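# Move three bean cups from plank to table

## Task

Lift all three cups off the plank and set each one upright on the table top, with its beans still inside.

## Robot and tools

Robot: two arms, left_arm (wearing a left hand) and right_arm (wearing a right hand, the mirror image). Base positions in the scene frame: left_arm (-0.010, +0.404, 0) m, right_arm (+0.039, -0.526, 0) m, both with almost no yaw. Scene frame: origin at table-top height, halfway between the nominal bases; +z up, +x out over the table, +y toward the left arm. The fixed cameras and the table use the scene frame. Hand poses, velocities, Hand targets and wrist-camera poses are in each arm's own base frame, and motion offsets use that base's axes.

Hand point: a spot 0.05 m in front of the palm and 0.15 m out from the wrist flange. Its +z runs along the straight fingers and +y points out of the palm. +x runs across the palm away from the thumb on the right hand, but toward the thumb on the left hand. Straight fingers extend about 0.06-0.07 m past the point. With the fingers level the wrist can sit up to about 0.11 m below the point (palm down), so it may strike the table first. A bracket on the little-finger side can also hit things.

Command row: always 28 numbers in [-1, 1], covering both arms even if only one moves. Order: left dx, dy, dz, rx, ry, rz, then the left hand's 6 places, left force_limit, left speed; then the same 14 for the right arm. The six pose numbers are an offset, not a pose, measured from that arm's Hand target as it stood when the action or move began. 1.0 = 0.6 m for dx/dy/dz and 180 degrees for rx/ry/rz, which together form one rotation vector turning about the Hand target's position. All six at 0 re-requests the current Hand target; repeating a nonzero offset moves the arm further. Orientation is clipped to within 32 degrees of the measured one each step.

Hand places: write grasp numbers a, b, c in the first three, and exactly 0 in the other three (anything else is refused). a curls index and middle and bends the thumb; b curls ring and little; c swings the thumb across in front of the palm. (0,0,0) is a fully open hand. For a cup-sized object (about 0.035-0.065 m thick) use c = 1 and close with a. To keep a grip or leave a hand alone, resend its last a, b, c, force_limit and speed. force_limit: -1 is about 0 N rising to 10 N at +1 (15 N for thumb motors). speed: almost 0 at -1, full at +0.48 and above; use -0.94 or lower for a soft grip. To squeeze harder, raise force_limit and send a more-closed target.

Tools:
- execute_actions(actions, cameras): actions is a list of up to 15 actions; each action is a list of up to 15 rows, one per 1/30 s step; a short action holds its final row. Each action lasts 0.5 s. Every row in an action is counted from that action's start pose. An empty list returns camera images.
- move(target, speed, blend, stop_force, zero, blocking, cameras): target is one 28-number row or a list of up to 15 rows, each counted from the same starting Hand targets. speed is hand-point speed in m/s, 0.002 to 3.6 (default 0.25); turning is capped at twice that in rad/s. blend in metres rounds corners in a list. stop_force in N (3-120, same for both arms) ends an arm's path when its wrist sensor feels that much resistance; omit it when moving away from something you press on, and do not rely on it when the hand turns. zero (default true) rezeroes the sensor first. blocking=false returns after 0.5 s (not allowed with stop_force). The whole move is capped at 10 s. Result adds a "move:" line: done, off_target, moving, held or fault, plus limits (paced = pose clipped, held = steps withheld).
- wait(seconds 0-10), stop() brakes a running move, zoom_image(camera, region [x0,y0,x1,y1] at most 504x504 pixels), show_instructions(), zero_wrist_force(arm), finished_scene(scene=1).

Cameras: cam_head_left, cam_head_right, cam_high, cam_low (896x504) and cam_left_wrist, cam_right_wrist (672x504, fisheye).

Results: per arm end_effector_position (m), end_effector_quat_wxyz, velocities, Hand target (the next offset's origin; the hand often rests slightly short, so send the gap as an offset if needed), joint positions and torques, Wrist force/torque in the end-effector's axes plus a peak line, motor temperatures. Hand lines list six motor values in the order little, ring, middle, index, thumb_bend, thumb_turn: hand_measured (position), hand_stopped_by (moving, target, force, stalled, fault), hand_load_n (fingertip load; dropping to about 0 means the grip is lost).

Avoid: any cup falling, tipping or spilling beans, or being left off the table (that fails the task). A net outside force near 150 N, or joint contact torque at its limit (wrist joints 25.4 N m, others 136 N m), freezes that arm for 10 s; a slightly-too-far target against a hard contact can do it. Touching or pressing the two arms together can end the scene. Keep moves smooth and slow near contact, don't release a cup while it moves, don't squeeze fingers hard, and route paths around each arm's own base. Motors heat up when holding loads or stretched out; at 85 °C the arm brakes for 30-60 s.

Each tool is called after ">>>" as name([rows], argument=value, ...), one row to a line, values as JSON.

Reference images:

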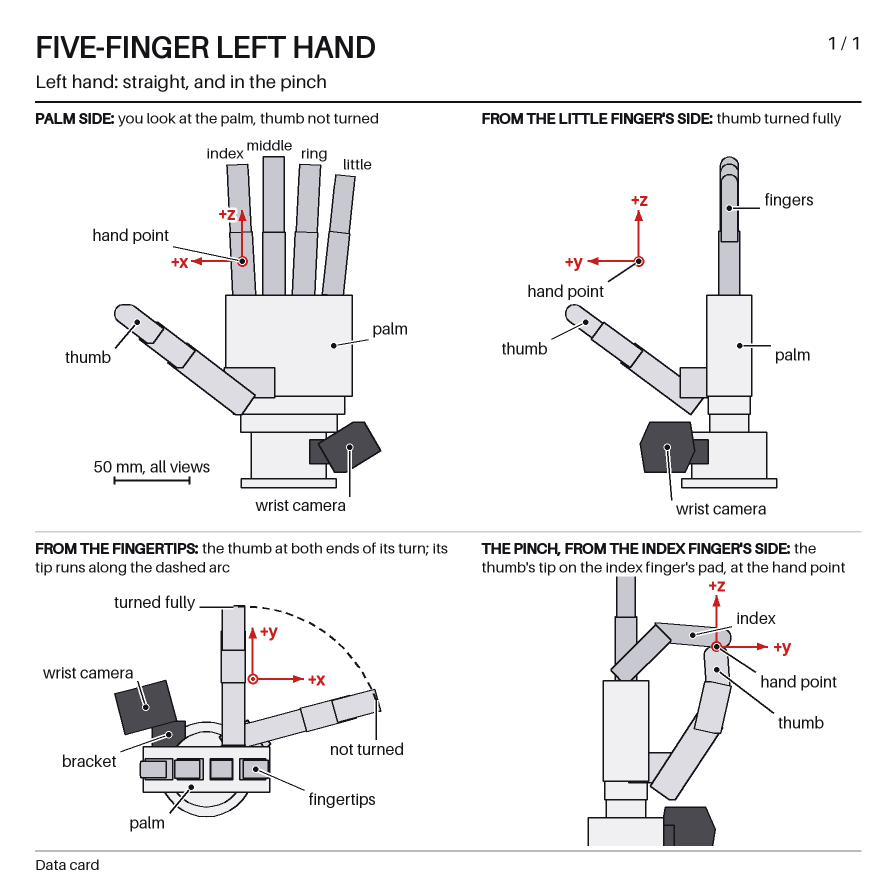

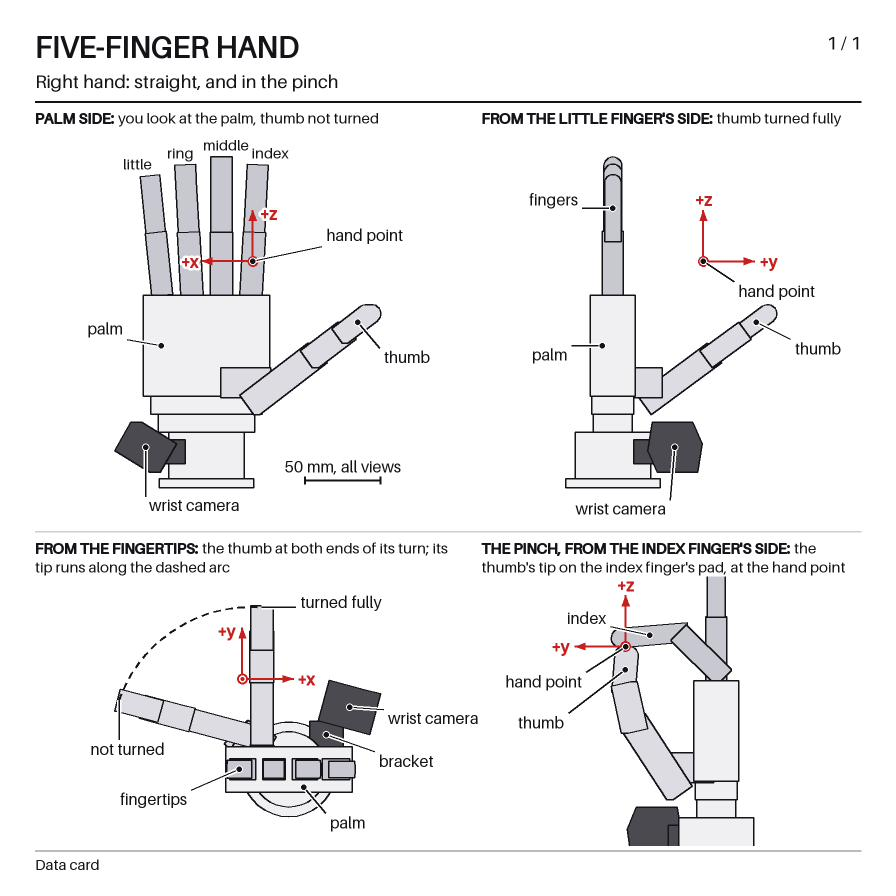

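## Session

>>> execute_actions(actions=[])

Scene clock: 0.00 s.
left_arm: end_effector_position=(+0.0516, -0.1659, +0.1808) hand_measured=(-1.000, -1.000, -1.000, -1.000, -1.000, -1.000) hand_load_n=(+0.0, +0.0, +0.0, +0.0, +0.0, +0.0) hand_stopped_by=(target, target, target, target, target, target) hand_force_limit=0.00 hand_speed=-0.80 end_effector_quat_wxyz=(-0.062, +0.742, -0.668, +0.005) | right_arm: end_effector_position=(+0.2620, +0.5556, +0.2510) hand_measured=(-1.000, -1.000, -1.000, -1.000, -1.000, -1.000) hand_load_n=(+0.0, +0.0, +0.0, +0.0, +0.0, +0.0) hand_stopped_by=(target, target, target, target, target, target) hand_force_limit=0.00 hand_speed=-0.80 end_effector_quat_wxyz=(-0.012, +0.885, -0.464, -0.029)
Joint positions: left_arm=[2.966 -1.166 -2.256 1.926 -1.67 2.865] | right_arm=[0.813 -0.578 0.309 1.832 1.507 -2.934]
Joint velocities: within noise
Joint torques (N m): no reading
Motor temperatures (°C): left_arm=[35 39 43 48 46 50] | right_arm=[31 31 31 43 37 38]
Wrist force (N): no reading
Wrist torque (N m): no reading
Wrist force, peak (N): no reading
Hand target: left_arm +0.0516, -0.1659, +0.1808; -0.062, +0.742, -0.668, +0.005 | right_arm +0.2620, +0.5556, +0.2510; -0.012, +0.885, -0.464, -0.029

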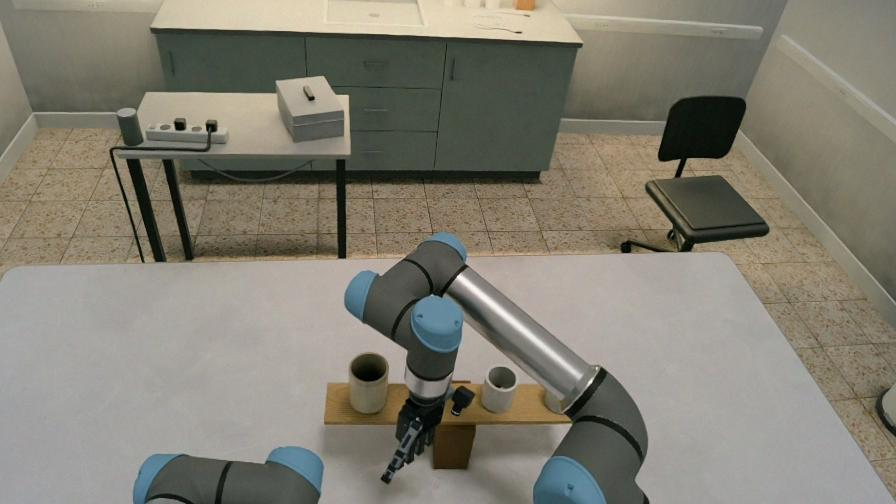

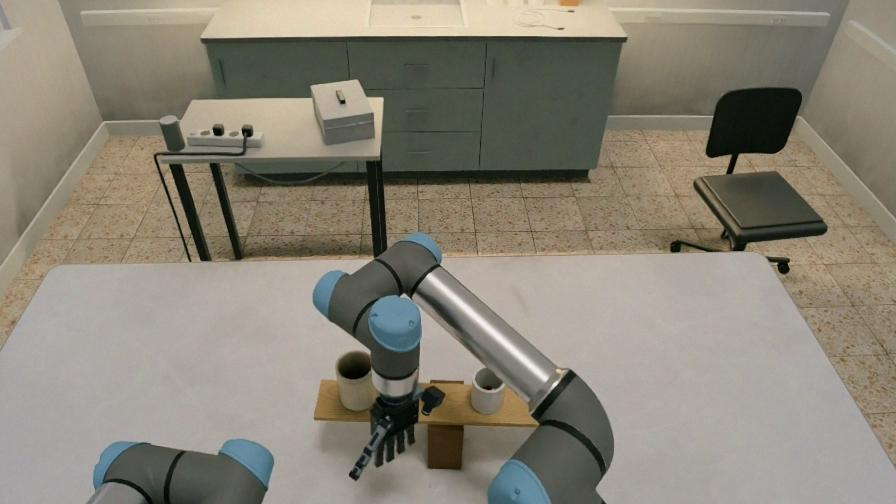

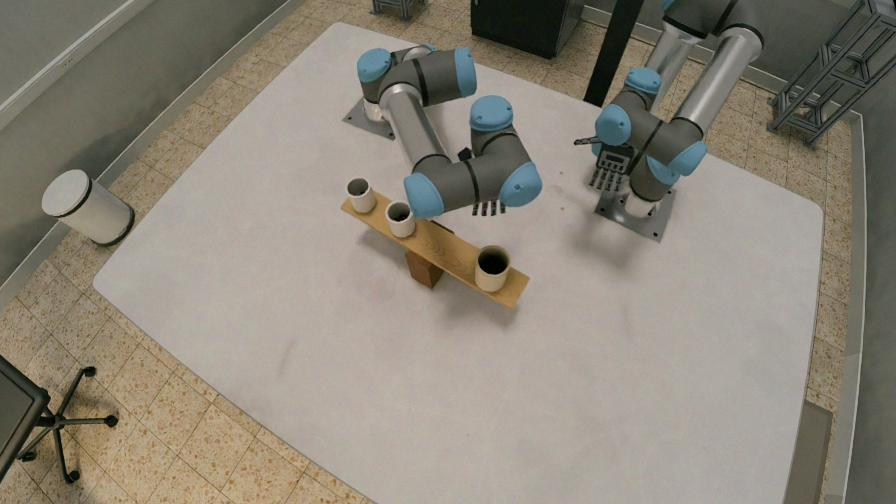

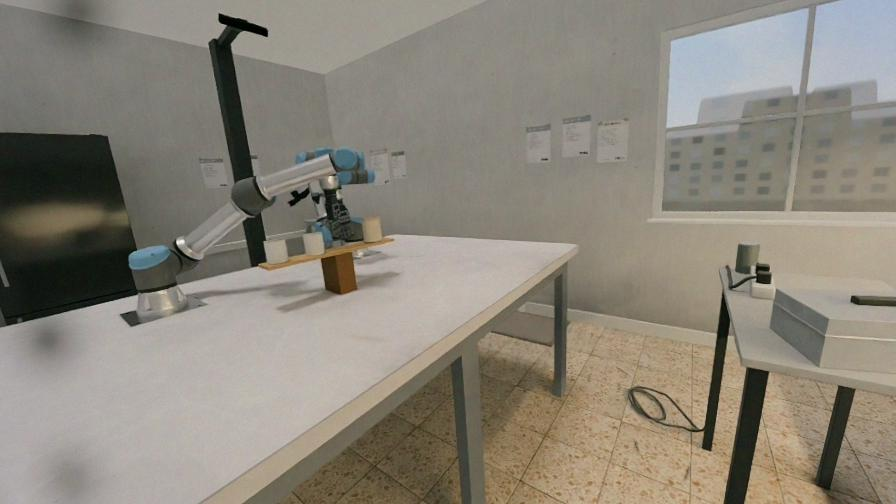

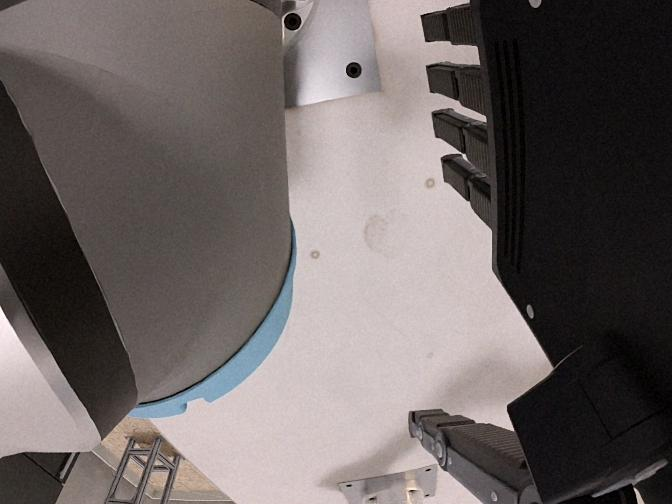

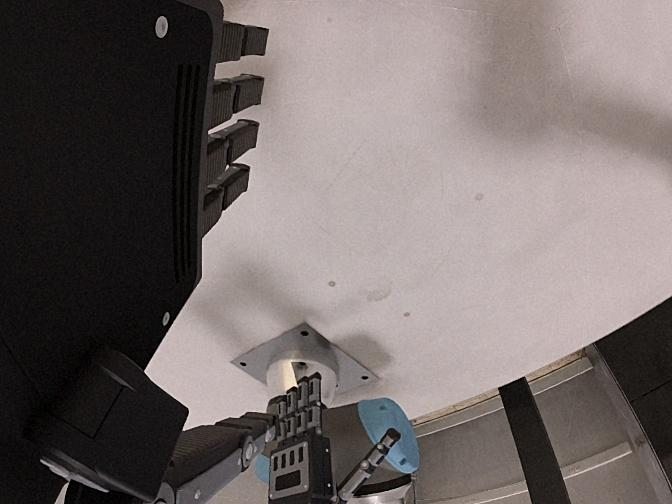

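>>> zoom_image(camera="cam_low", region=[200, 180, 460, 340])

>>> zoom_image(camera="cam_high", region=[310, 150, 570, 330])

>>> zoom_image(camera="cam_head_left", region=[300, 320, 620, 500])

>>> zoom_image(camera="cam_head_right", region=[300, 320, 620, 500])

Scaled by 1.938 from the camera's 896x504 image, which has a finer 1280x720 frame.

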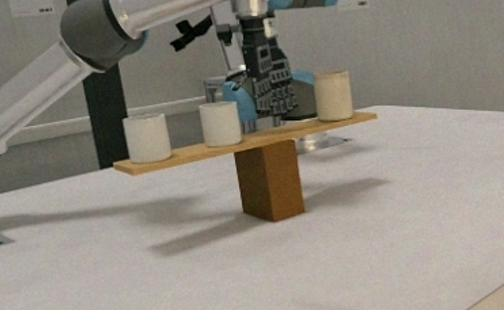

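Scaled by 1.938 from the camera's 896x504 image, which has a finer 1280x720 frame.

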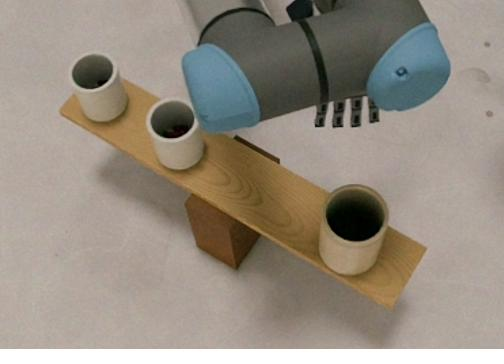

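Scaled by 1.575 from the camera's 896x504 image, which has a finer 1280x720 frame.

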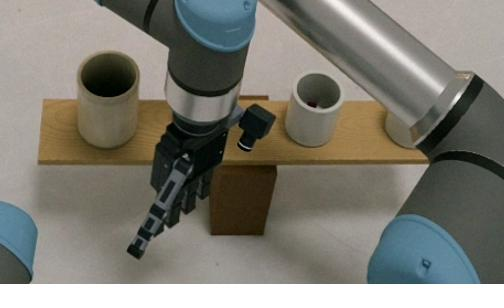

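Scaled by 1.575 from the camera's 896x504 image, which has a finer 1280x720 frame.

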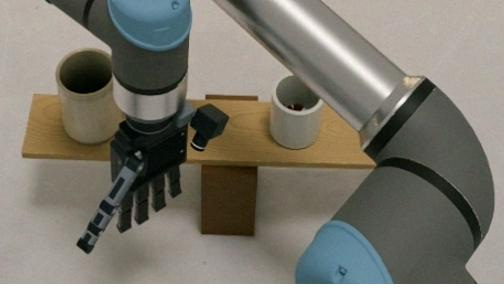

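>>> move([
  [0,0,0,0,0,0,0,0,0,0,0,0,0,-0.8, 0.087,-0.41,0.0,-0.1288,-0.4815,0.361,-0.4,0,1,0,0,0,-0.3,-0.3],
], speed=0.35, cameras=["all"])

Scene clock: 445.00 s.
left_arm: end_effector_position=(+0.0516, -0.1659, +0.1808) hand_measured=(-1.000, -1.000, -1.000, -1.000, -1.000, -1.000) hand_load_n=(+0.0, +0.0, +0.0, +0.0, +0.0, +0.0) hand_stopped_by=(target, target, target, target, target, target) hand_force_limit=0.00 hand_speed=-0.80 end_effector_quat_wxyz=(-0.062, +0.742, -0.668, +0.005) | right_arm: end_effector_position=(+0.3142, +0.3096, +0.2510) hand_measured=(-0.960, -1.000, -1.000, -1.000, -0.950, +1.000) hand_load_n=(+0.0, +0.0, +0.0, +0.0, +0.0, +0.5) hand_stopped_by=(target, target, target, target, target, target) hand_force_limit=-0.30 hand_speed=-0.30 end_effector_quat_wxyz=(-0.139, +0.748, +0.167, +0.627)
Joint positions: left_arm=[2.966 -1.166 -2.256 1.926 -1.67 2.865] | right_arm=[0.795 -1.826 2.221 -0.208 1.923 -4.648]
Joint torques (N m): left_arm=[-1.21 -0.38 20.21 -2.23 -0.53 -0.27] | right_arm=[-4.94 -13.67 -12.53 -2.31 -0.5 -2.08]
Wrist force (N): left_arm=[-0.1 0.2 0.3] | right_arm=[-1.4 0.9 -1.1]
Wrist torque (N m): left_arm=[0.02 0.03 -0.01] | right_arm=[0.17 0.12 -0.08]
Wrist force, peak (N): left_arm=[0.0 0.0 0.7] | right_arm=[-1.9 1.9 -1.3]
Hand target: left_arm +0.0516, -0.1659, +0.1808; -0.062, +0.742, -0.668, +0.005 | right_arm +0.3142, +0.3096, +0.2510; -0.139, +0.748, +0.167, +0.627
Off the commanded pose: left_arm 0.000 m, 0 deg | right_arm 0.000 m, 0 deg.
move: done
camera_calibration:
cam_right_wrist: T_world_to_cam=[[0.490157, -0.838943, 0.236476, 0.0500798], [-0.496352, -0.491668, -0.71547, 0.489594], [0.716506, 0.233317, -0.657405, -0.00878862], [0, 0, 0, 1]] pos_world=[0.224761, 0.284782, 0.332669]

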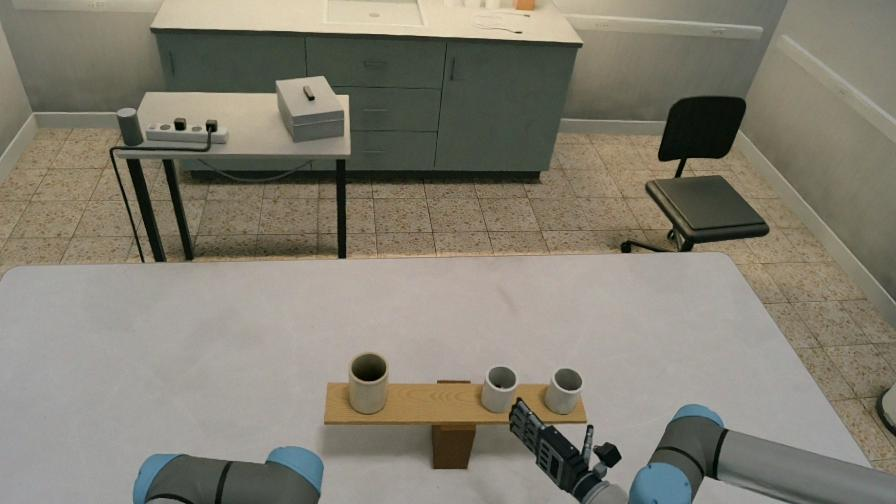

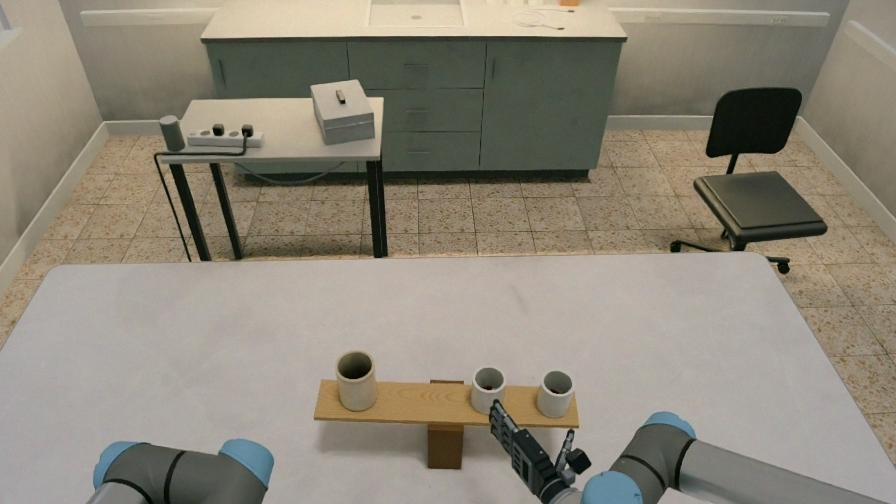

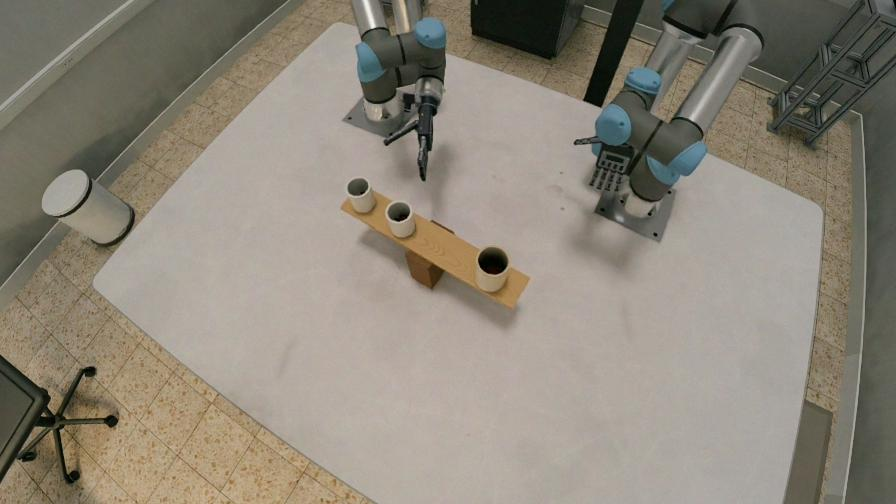

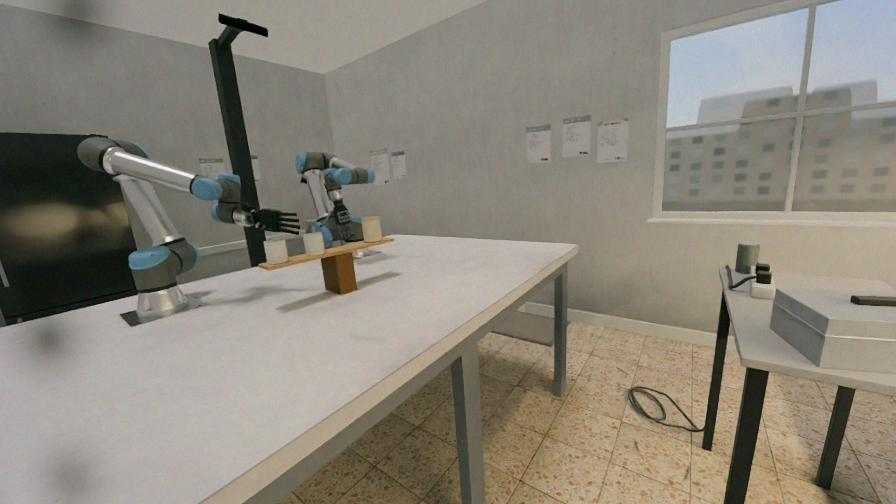

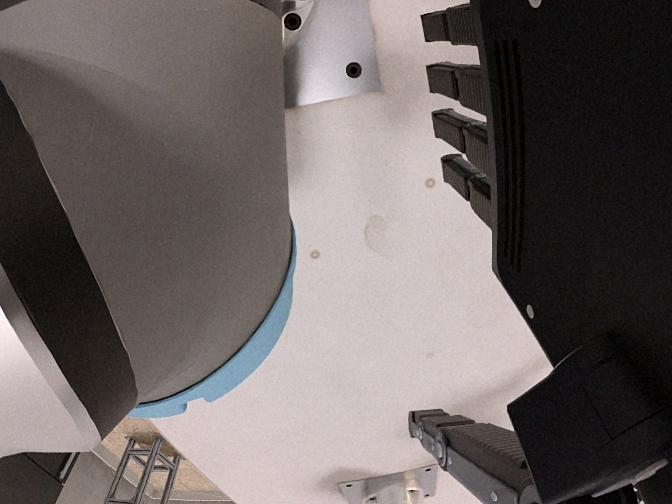

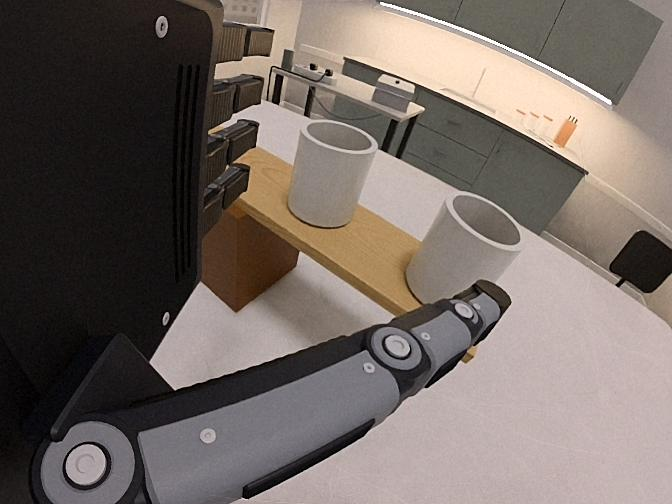

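>>> move([
  [0.414,-0.075,0.2,0,0,0,-0.4,0,1,0,0,0,-0.3,-0.3, 0,0,0,0,0,0,-0.4,0,1,0,0,0,-0.3,-0.3],
  [0.551,-0.1,0.117,0.3211,-0.3625,-0.5146,-0.4,0,1,0,0,0,-0.3,-0.3, 0,0,0,0,0,0,-0.4,0,1,0,0,0,-0.3,-0.3],
], speed=0.35, blend=0.05, cameras=["all"])

>>> zoom_image(camera="cam_head_left", region=[310, 330, 610, 490])

>>> zoom_image(camera="cam_head_right", region=[300, 330, 600, 490])

>>> zoom_image(camera="cam_high", region=[330, 80, 550, 320])

Scene clock: 462.83 s.
left_arm: end_effector_position=(+0.3822, -0.2258, +0.2510) hand_measured=(-0.960, -1.000, -1.000, -1.000, -0.950, +1.000) hand_load_n=(+0.0, +0.0, +0.0, +0.0, +0.0, +0.0) hand_stopped_by=(target, target, target, target, target, target) hand_force_limit=-0.30 hand_speed=-0.30 end_effector_quat_wxyz=(+0.633, +0.133, +0.755, -0.112) | right_arm: end_effector_position=(+0.3142, +0.3096, +0.2510) hand_measured=(-0.960, -1.000, -1.000, -1.000, -0.950, +1.000) hand_load_n=(+0.0, +0.0, +0.0, +0.0, +0.0, +0.0) hand_stopped_by=(target, target, target, target, target, target) hand_force_limit=-0.30 hand_speed=-0.30 end_effector_quat_wxyz=(-0.139, +0.748, +0.167, +0.627)
Joint positions: left_arm=[2.751 -1.213 -2.287 3.324 -1.612 4.706] | right_arm=[0.795 -1.826 2.221 -0.208 1.923 -4.649]
Joint torques (N m): left_arm=[-12.02 -5.58 27.56 2.16 0.87 0.99] | right_arm=[5.84 -3.3 -25.75 -1.38 2.24 -0.47]
Wrist force (N): left_arm=[-0.3 -0.7 -0.3] | right_arm=[-1.4 0.9 -1.1]
Wrist torque (N m): left_arm=[-0.05 0.23 0.10] | right_arm=[0.17 0.12 -0.06]
Wrist force, peak (N): left_arm=[-0.5 2.6 0.8] | right_arm=[-1.5 1.2 -1.3]
Hand target: left_arm +0.3822, -0.2259, +0.2510; +0.633, +0.133, +0.754, -0.112 | right_arm +0.3142, +0.3096, +0.2510; -0.139, +0.748, +0.167, +0.627
Off the commanded pose: left_arm 0.000 m, 0 deg | right_arm 0.000 m, 0 deg.
move: done
camera_calibration:
cam_left_wrist: T_world_to_cam=[[-0.357129, -0.893694, -0.271606, 0.00741114], [-0.55598, 0.437047, -0.707019, 0.479699], [0.750564, -0.10149, -0.652958, -0.0334911], [0, 0, 0, 1]] pos_world=[0.294487, -0.206427, 0.319301]
cam_right_wrist: T_world_to_cam=[[0.490254, -0.838824, 0.236698, 0.0499506], [-0.496186, -0.49188, -0.715439, 0.489606], [0.716554, 0.233301, -0.657359, -0.00881023], [0, 0, 0, 1]] pos_world=[0.22476, 0.284782, 0.332669]

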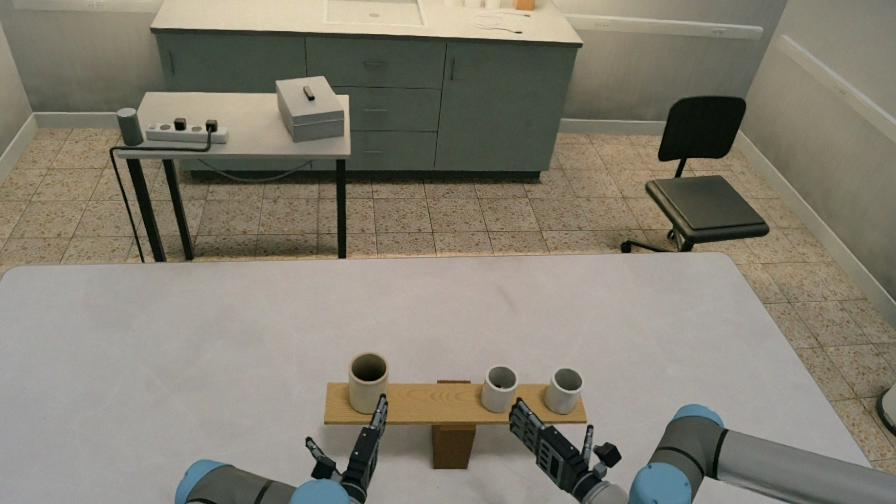

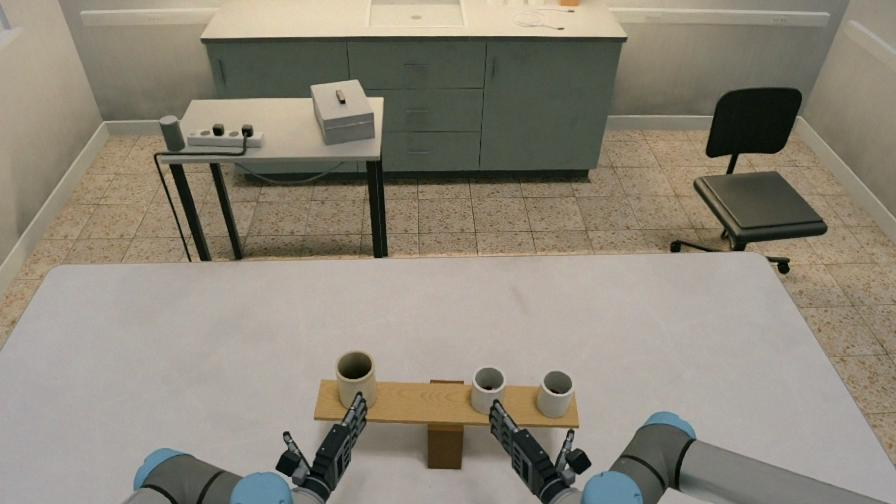

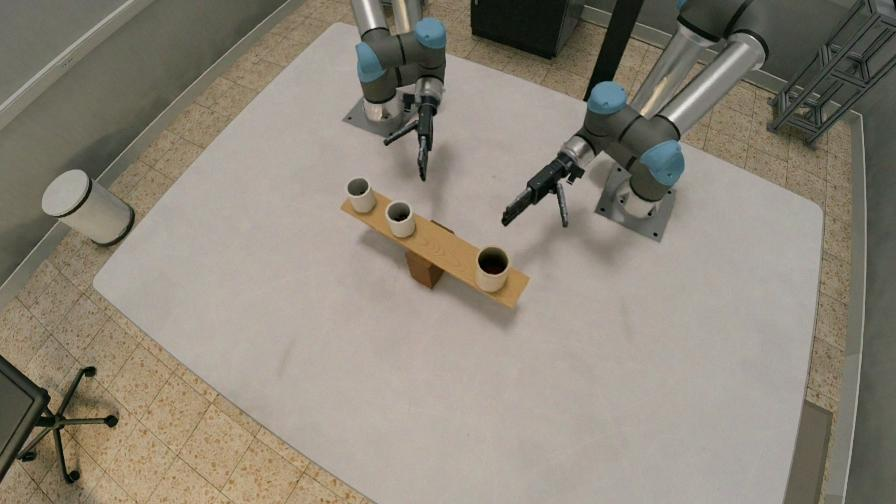

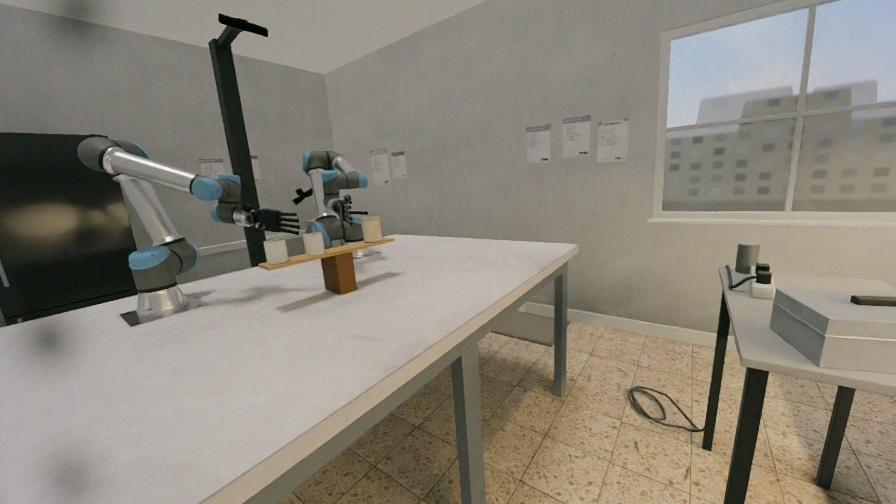

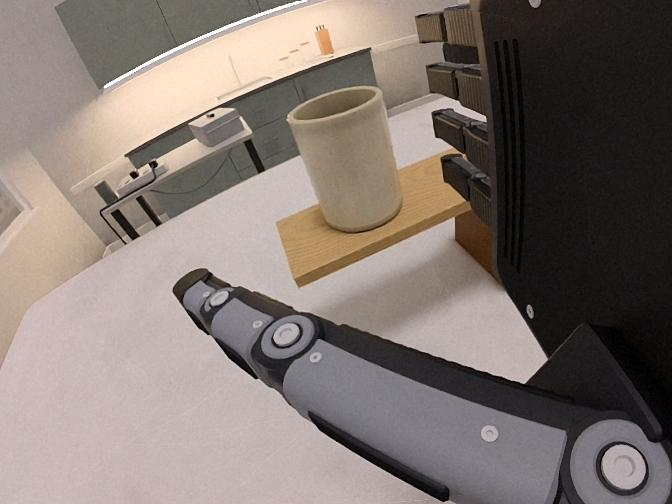

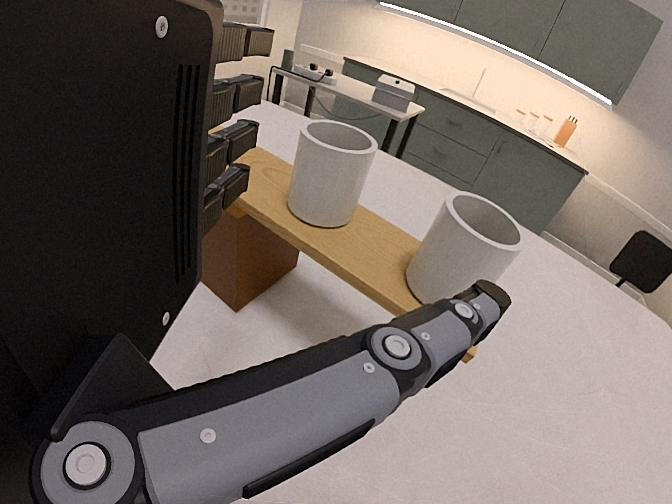

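Scaled by 1.680 from the camera's 896x504 image, which has a finer 1280x720 frame.

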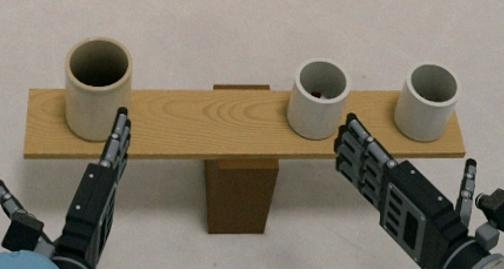

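Scaled by 1.680 from the camera's 896x504 image, which has a finer 1280x720 frame.

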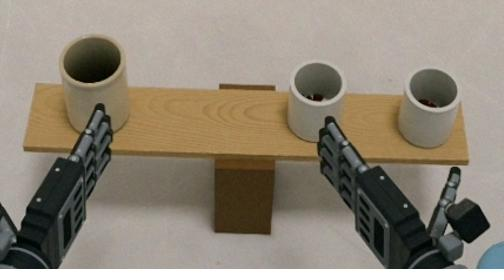

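Scaled by 2.100 from the camera's 896x504 image, which has a finer 1280x720 frame.

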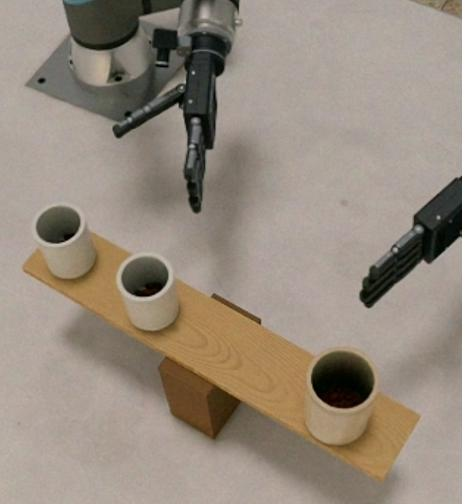

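>>> zoom_image(camera="cam_right_wrist", region=[200, 100, 540, 355])

>>> zoom_image(camera="cam_left_wrist", region=[160, 70, 500, 325])

Scaled by 1.482 from the camera's 672x504 image, which has a finer 960x720 frame.

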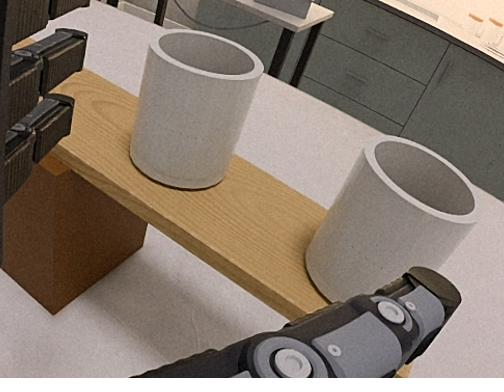

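Scaled by 1.482 from the camera's 672x504 image, which has a finer 960x720 frame.

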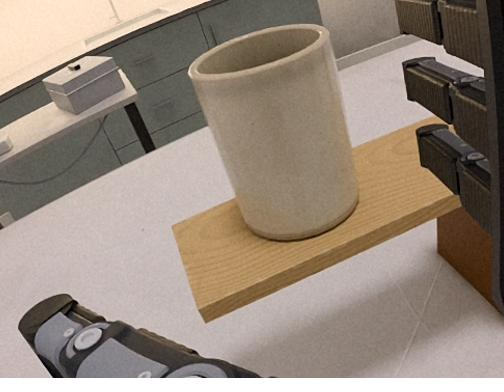

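>>> move([
  [0.0038,0.0105,-0.085,0,0,0,-0.4,0,1,0,0,0,-0.3,-0.3, -0.0023,0.0052,-0.0933,0,0,0,-0.4,0,1,0,0,0,-0.3,-0.3],
  [0.0821,-0.018,-0.085,0,0,0,-0.4,0,1,0,0,0,-0.3,-0.3, 0.0732,0.0404,-0.0933,0,0,0,-0.4,0,1,0,0,0,-0.3,-0.3],
], speed=0.2, blend=0.01, cameras=["all"])

>>> zoom_image(camera="cam_head_left", region=[310, 330, 610, 490])

>>> zoom_image(camera="cam_low", region=[220, 180, 420, 310])

>>> zoom_image(camera="cam_high", region=[330, 80, 550, 320])

Scene clock: 606.87 s.
left_arm: end_effector_position=(+0.4314, -0.2366, +0.2000) hand_measured=(-0.960, -1.000, -1.000, -1.000, -0.950, +1.000) hand_load_n=(+0.0, +0.0, +0.0, +0.0, +0.0, +0.0) hand_stopped_by=(target, target, target, target, target, target) hand_force_limit=-0.30 hand_speed=-0.30 end_effector_quat_wxyz=(+0.633, +0.133, +0.754, -0.112) | right_arm: end_effector_position=(+0.3581, +0.3338, +0.1950) hand_measured=(-0.960, -1.000, -1.000, -1.000, -0.950, +1.000) hand_load_n=(+0.0, +0.0, +0.0, +0.0, +0.0, +0.0) hand_stopped_by=(target, target, target, target, target, target) hand_force_limit=-0.30 hand_speed=-0.30 end_effector_quat_wxyz=(-0.139, +0.748, +0.167, +0.627)
Joint positions: left_arm=[2.786 -1.411 -2.296 3.532 -1.577 4.712] | right_arm=[0.744 -1.639 2.233 -0.411 1.873 -4.658]
Joint torques (N m): left_arm=[-16.38 1.95 24.28 -0.66 -0.29 -0.71] | right_arm=[-4.57 -8.91 -23.75 0.24 1.17 2]
Wrist force (N): left_arm=[-0.2 -0.9 0.0] | right_arm=[-1.4 0.9 -0.9]
Wrist torque (N m): left_arm=[-0.09 0.19 0.03] | right_arm=[0.17 0.12 0.02]
Wrist force, peak (N): left_arm=[1.8 -1.1 -1.4] | right_arm=[-3.3 0.9 -2.0]
Hand target: left_arm +0.4314, -0.2367, +0.2000; +0.633, +0.133, +0.754, -0.112 | right_arm +0.3581, +0.3338, +0.1950; -0.139, +0.748, +0.167, +0.627
Off the commanded pose: left_arm 0.000 m, 0 deg | right_arm 0.000 m, 0 deg.
move: done
camera_calibration:
cam_left_wrist: T_world_to_cam=[[-0.357336, -0.893543, -0.271829, 0.00152751], [-0.555729, 0.437333, -0.70704, 0.475669], [0.750651, -0.101588, -0.652842, -0.104975], [0, 0, 0, 1]] pos_world=[0.343688, -0.217325, 0.268201]
cam_right_wrist: T_world_to_cam=[[0.490254, -0.838824, 0.236698, 0.0620321], [-0.496186, -0.49188, -0.715439, 0.483178], [0.716554, 0.233301, -0.657359, -0.0826533], [0, 0, 0, 1]] pos_world=[0.26856, 0.308982, 0.276669]

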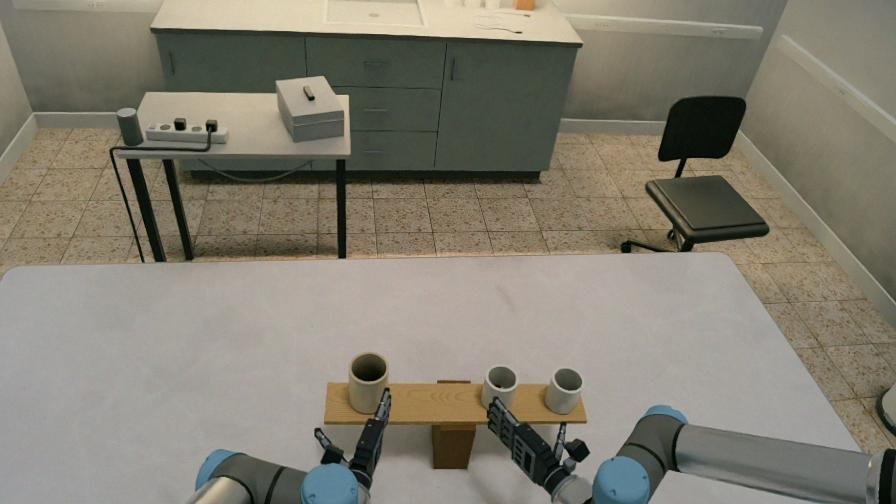

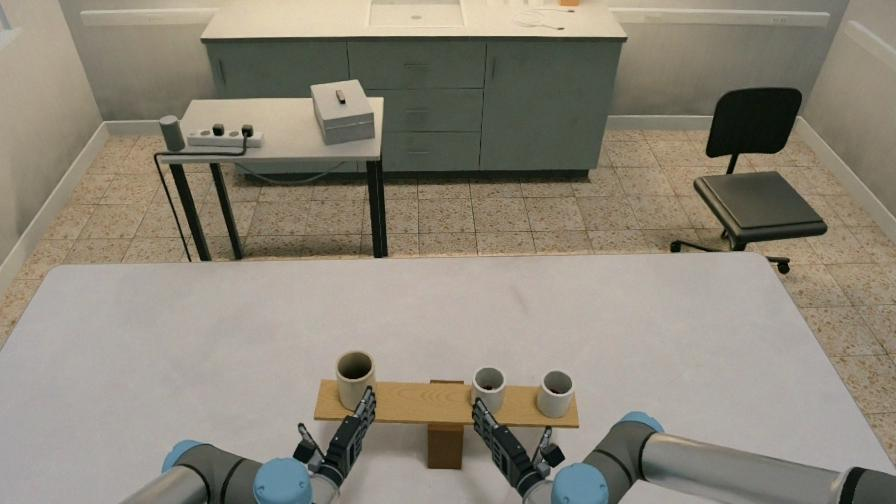

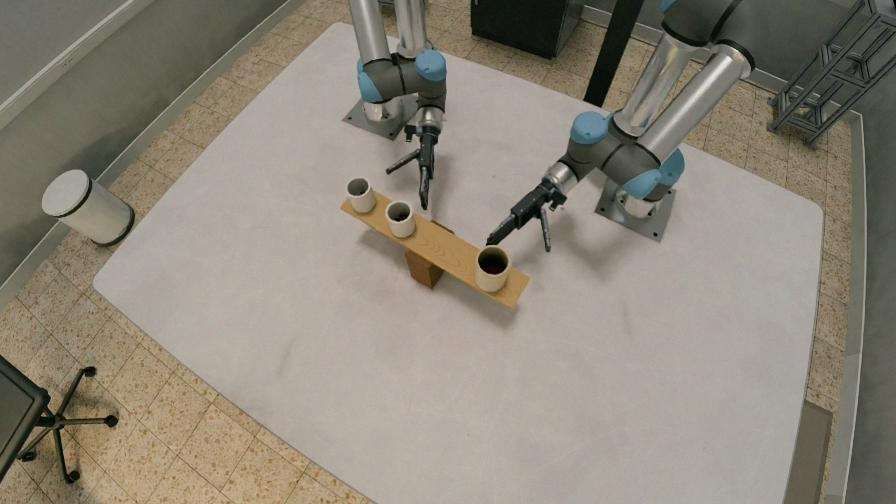

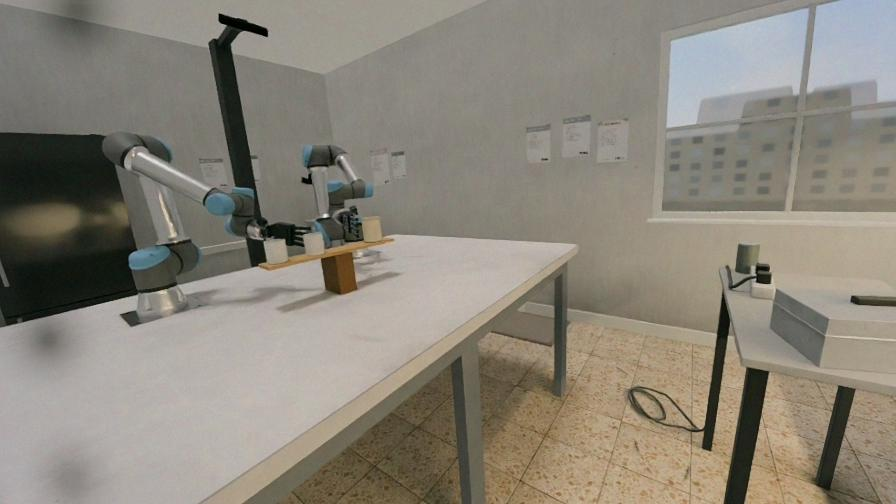

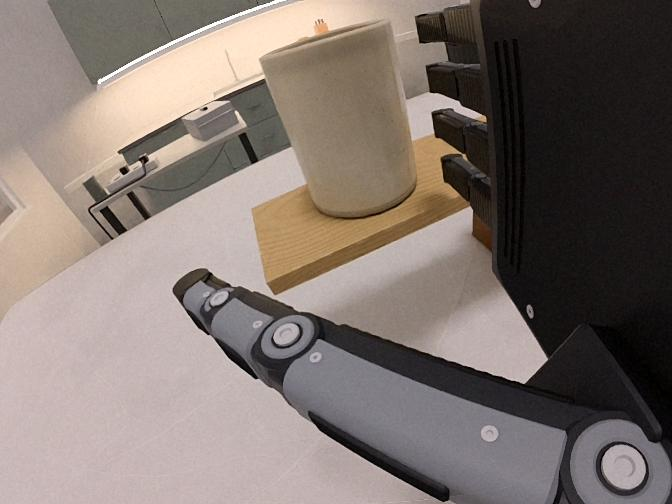

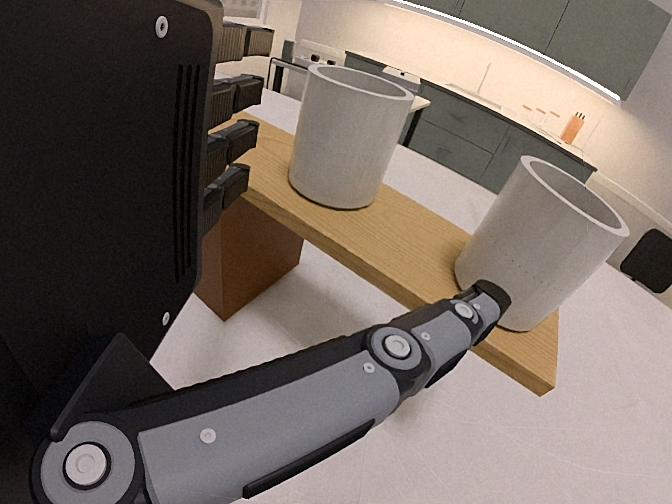

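Scaled by 1.680 from the camera's 896x504 image, which has a finer 1280x720 frame.

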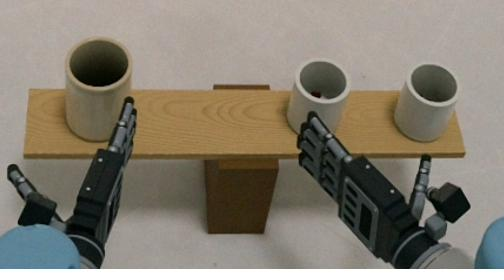

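Scaled by 2.520 from the camera's 896x504 image, which has a finer 1280x720 frame.

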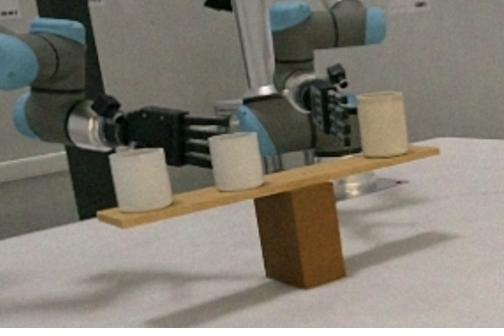

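Scaled by 2.100 from the camera's 896x504 image, which has a finer 1280x720 frame.

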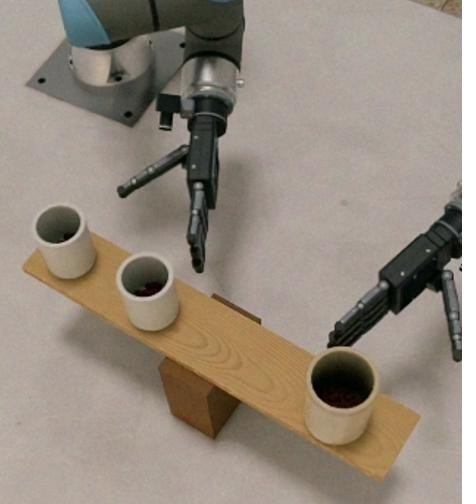

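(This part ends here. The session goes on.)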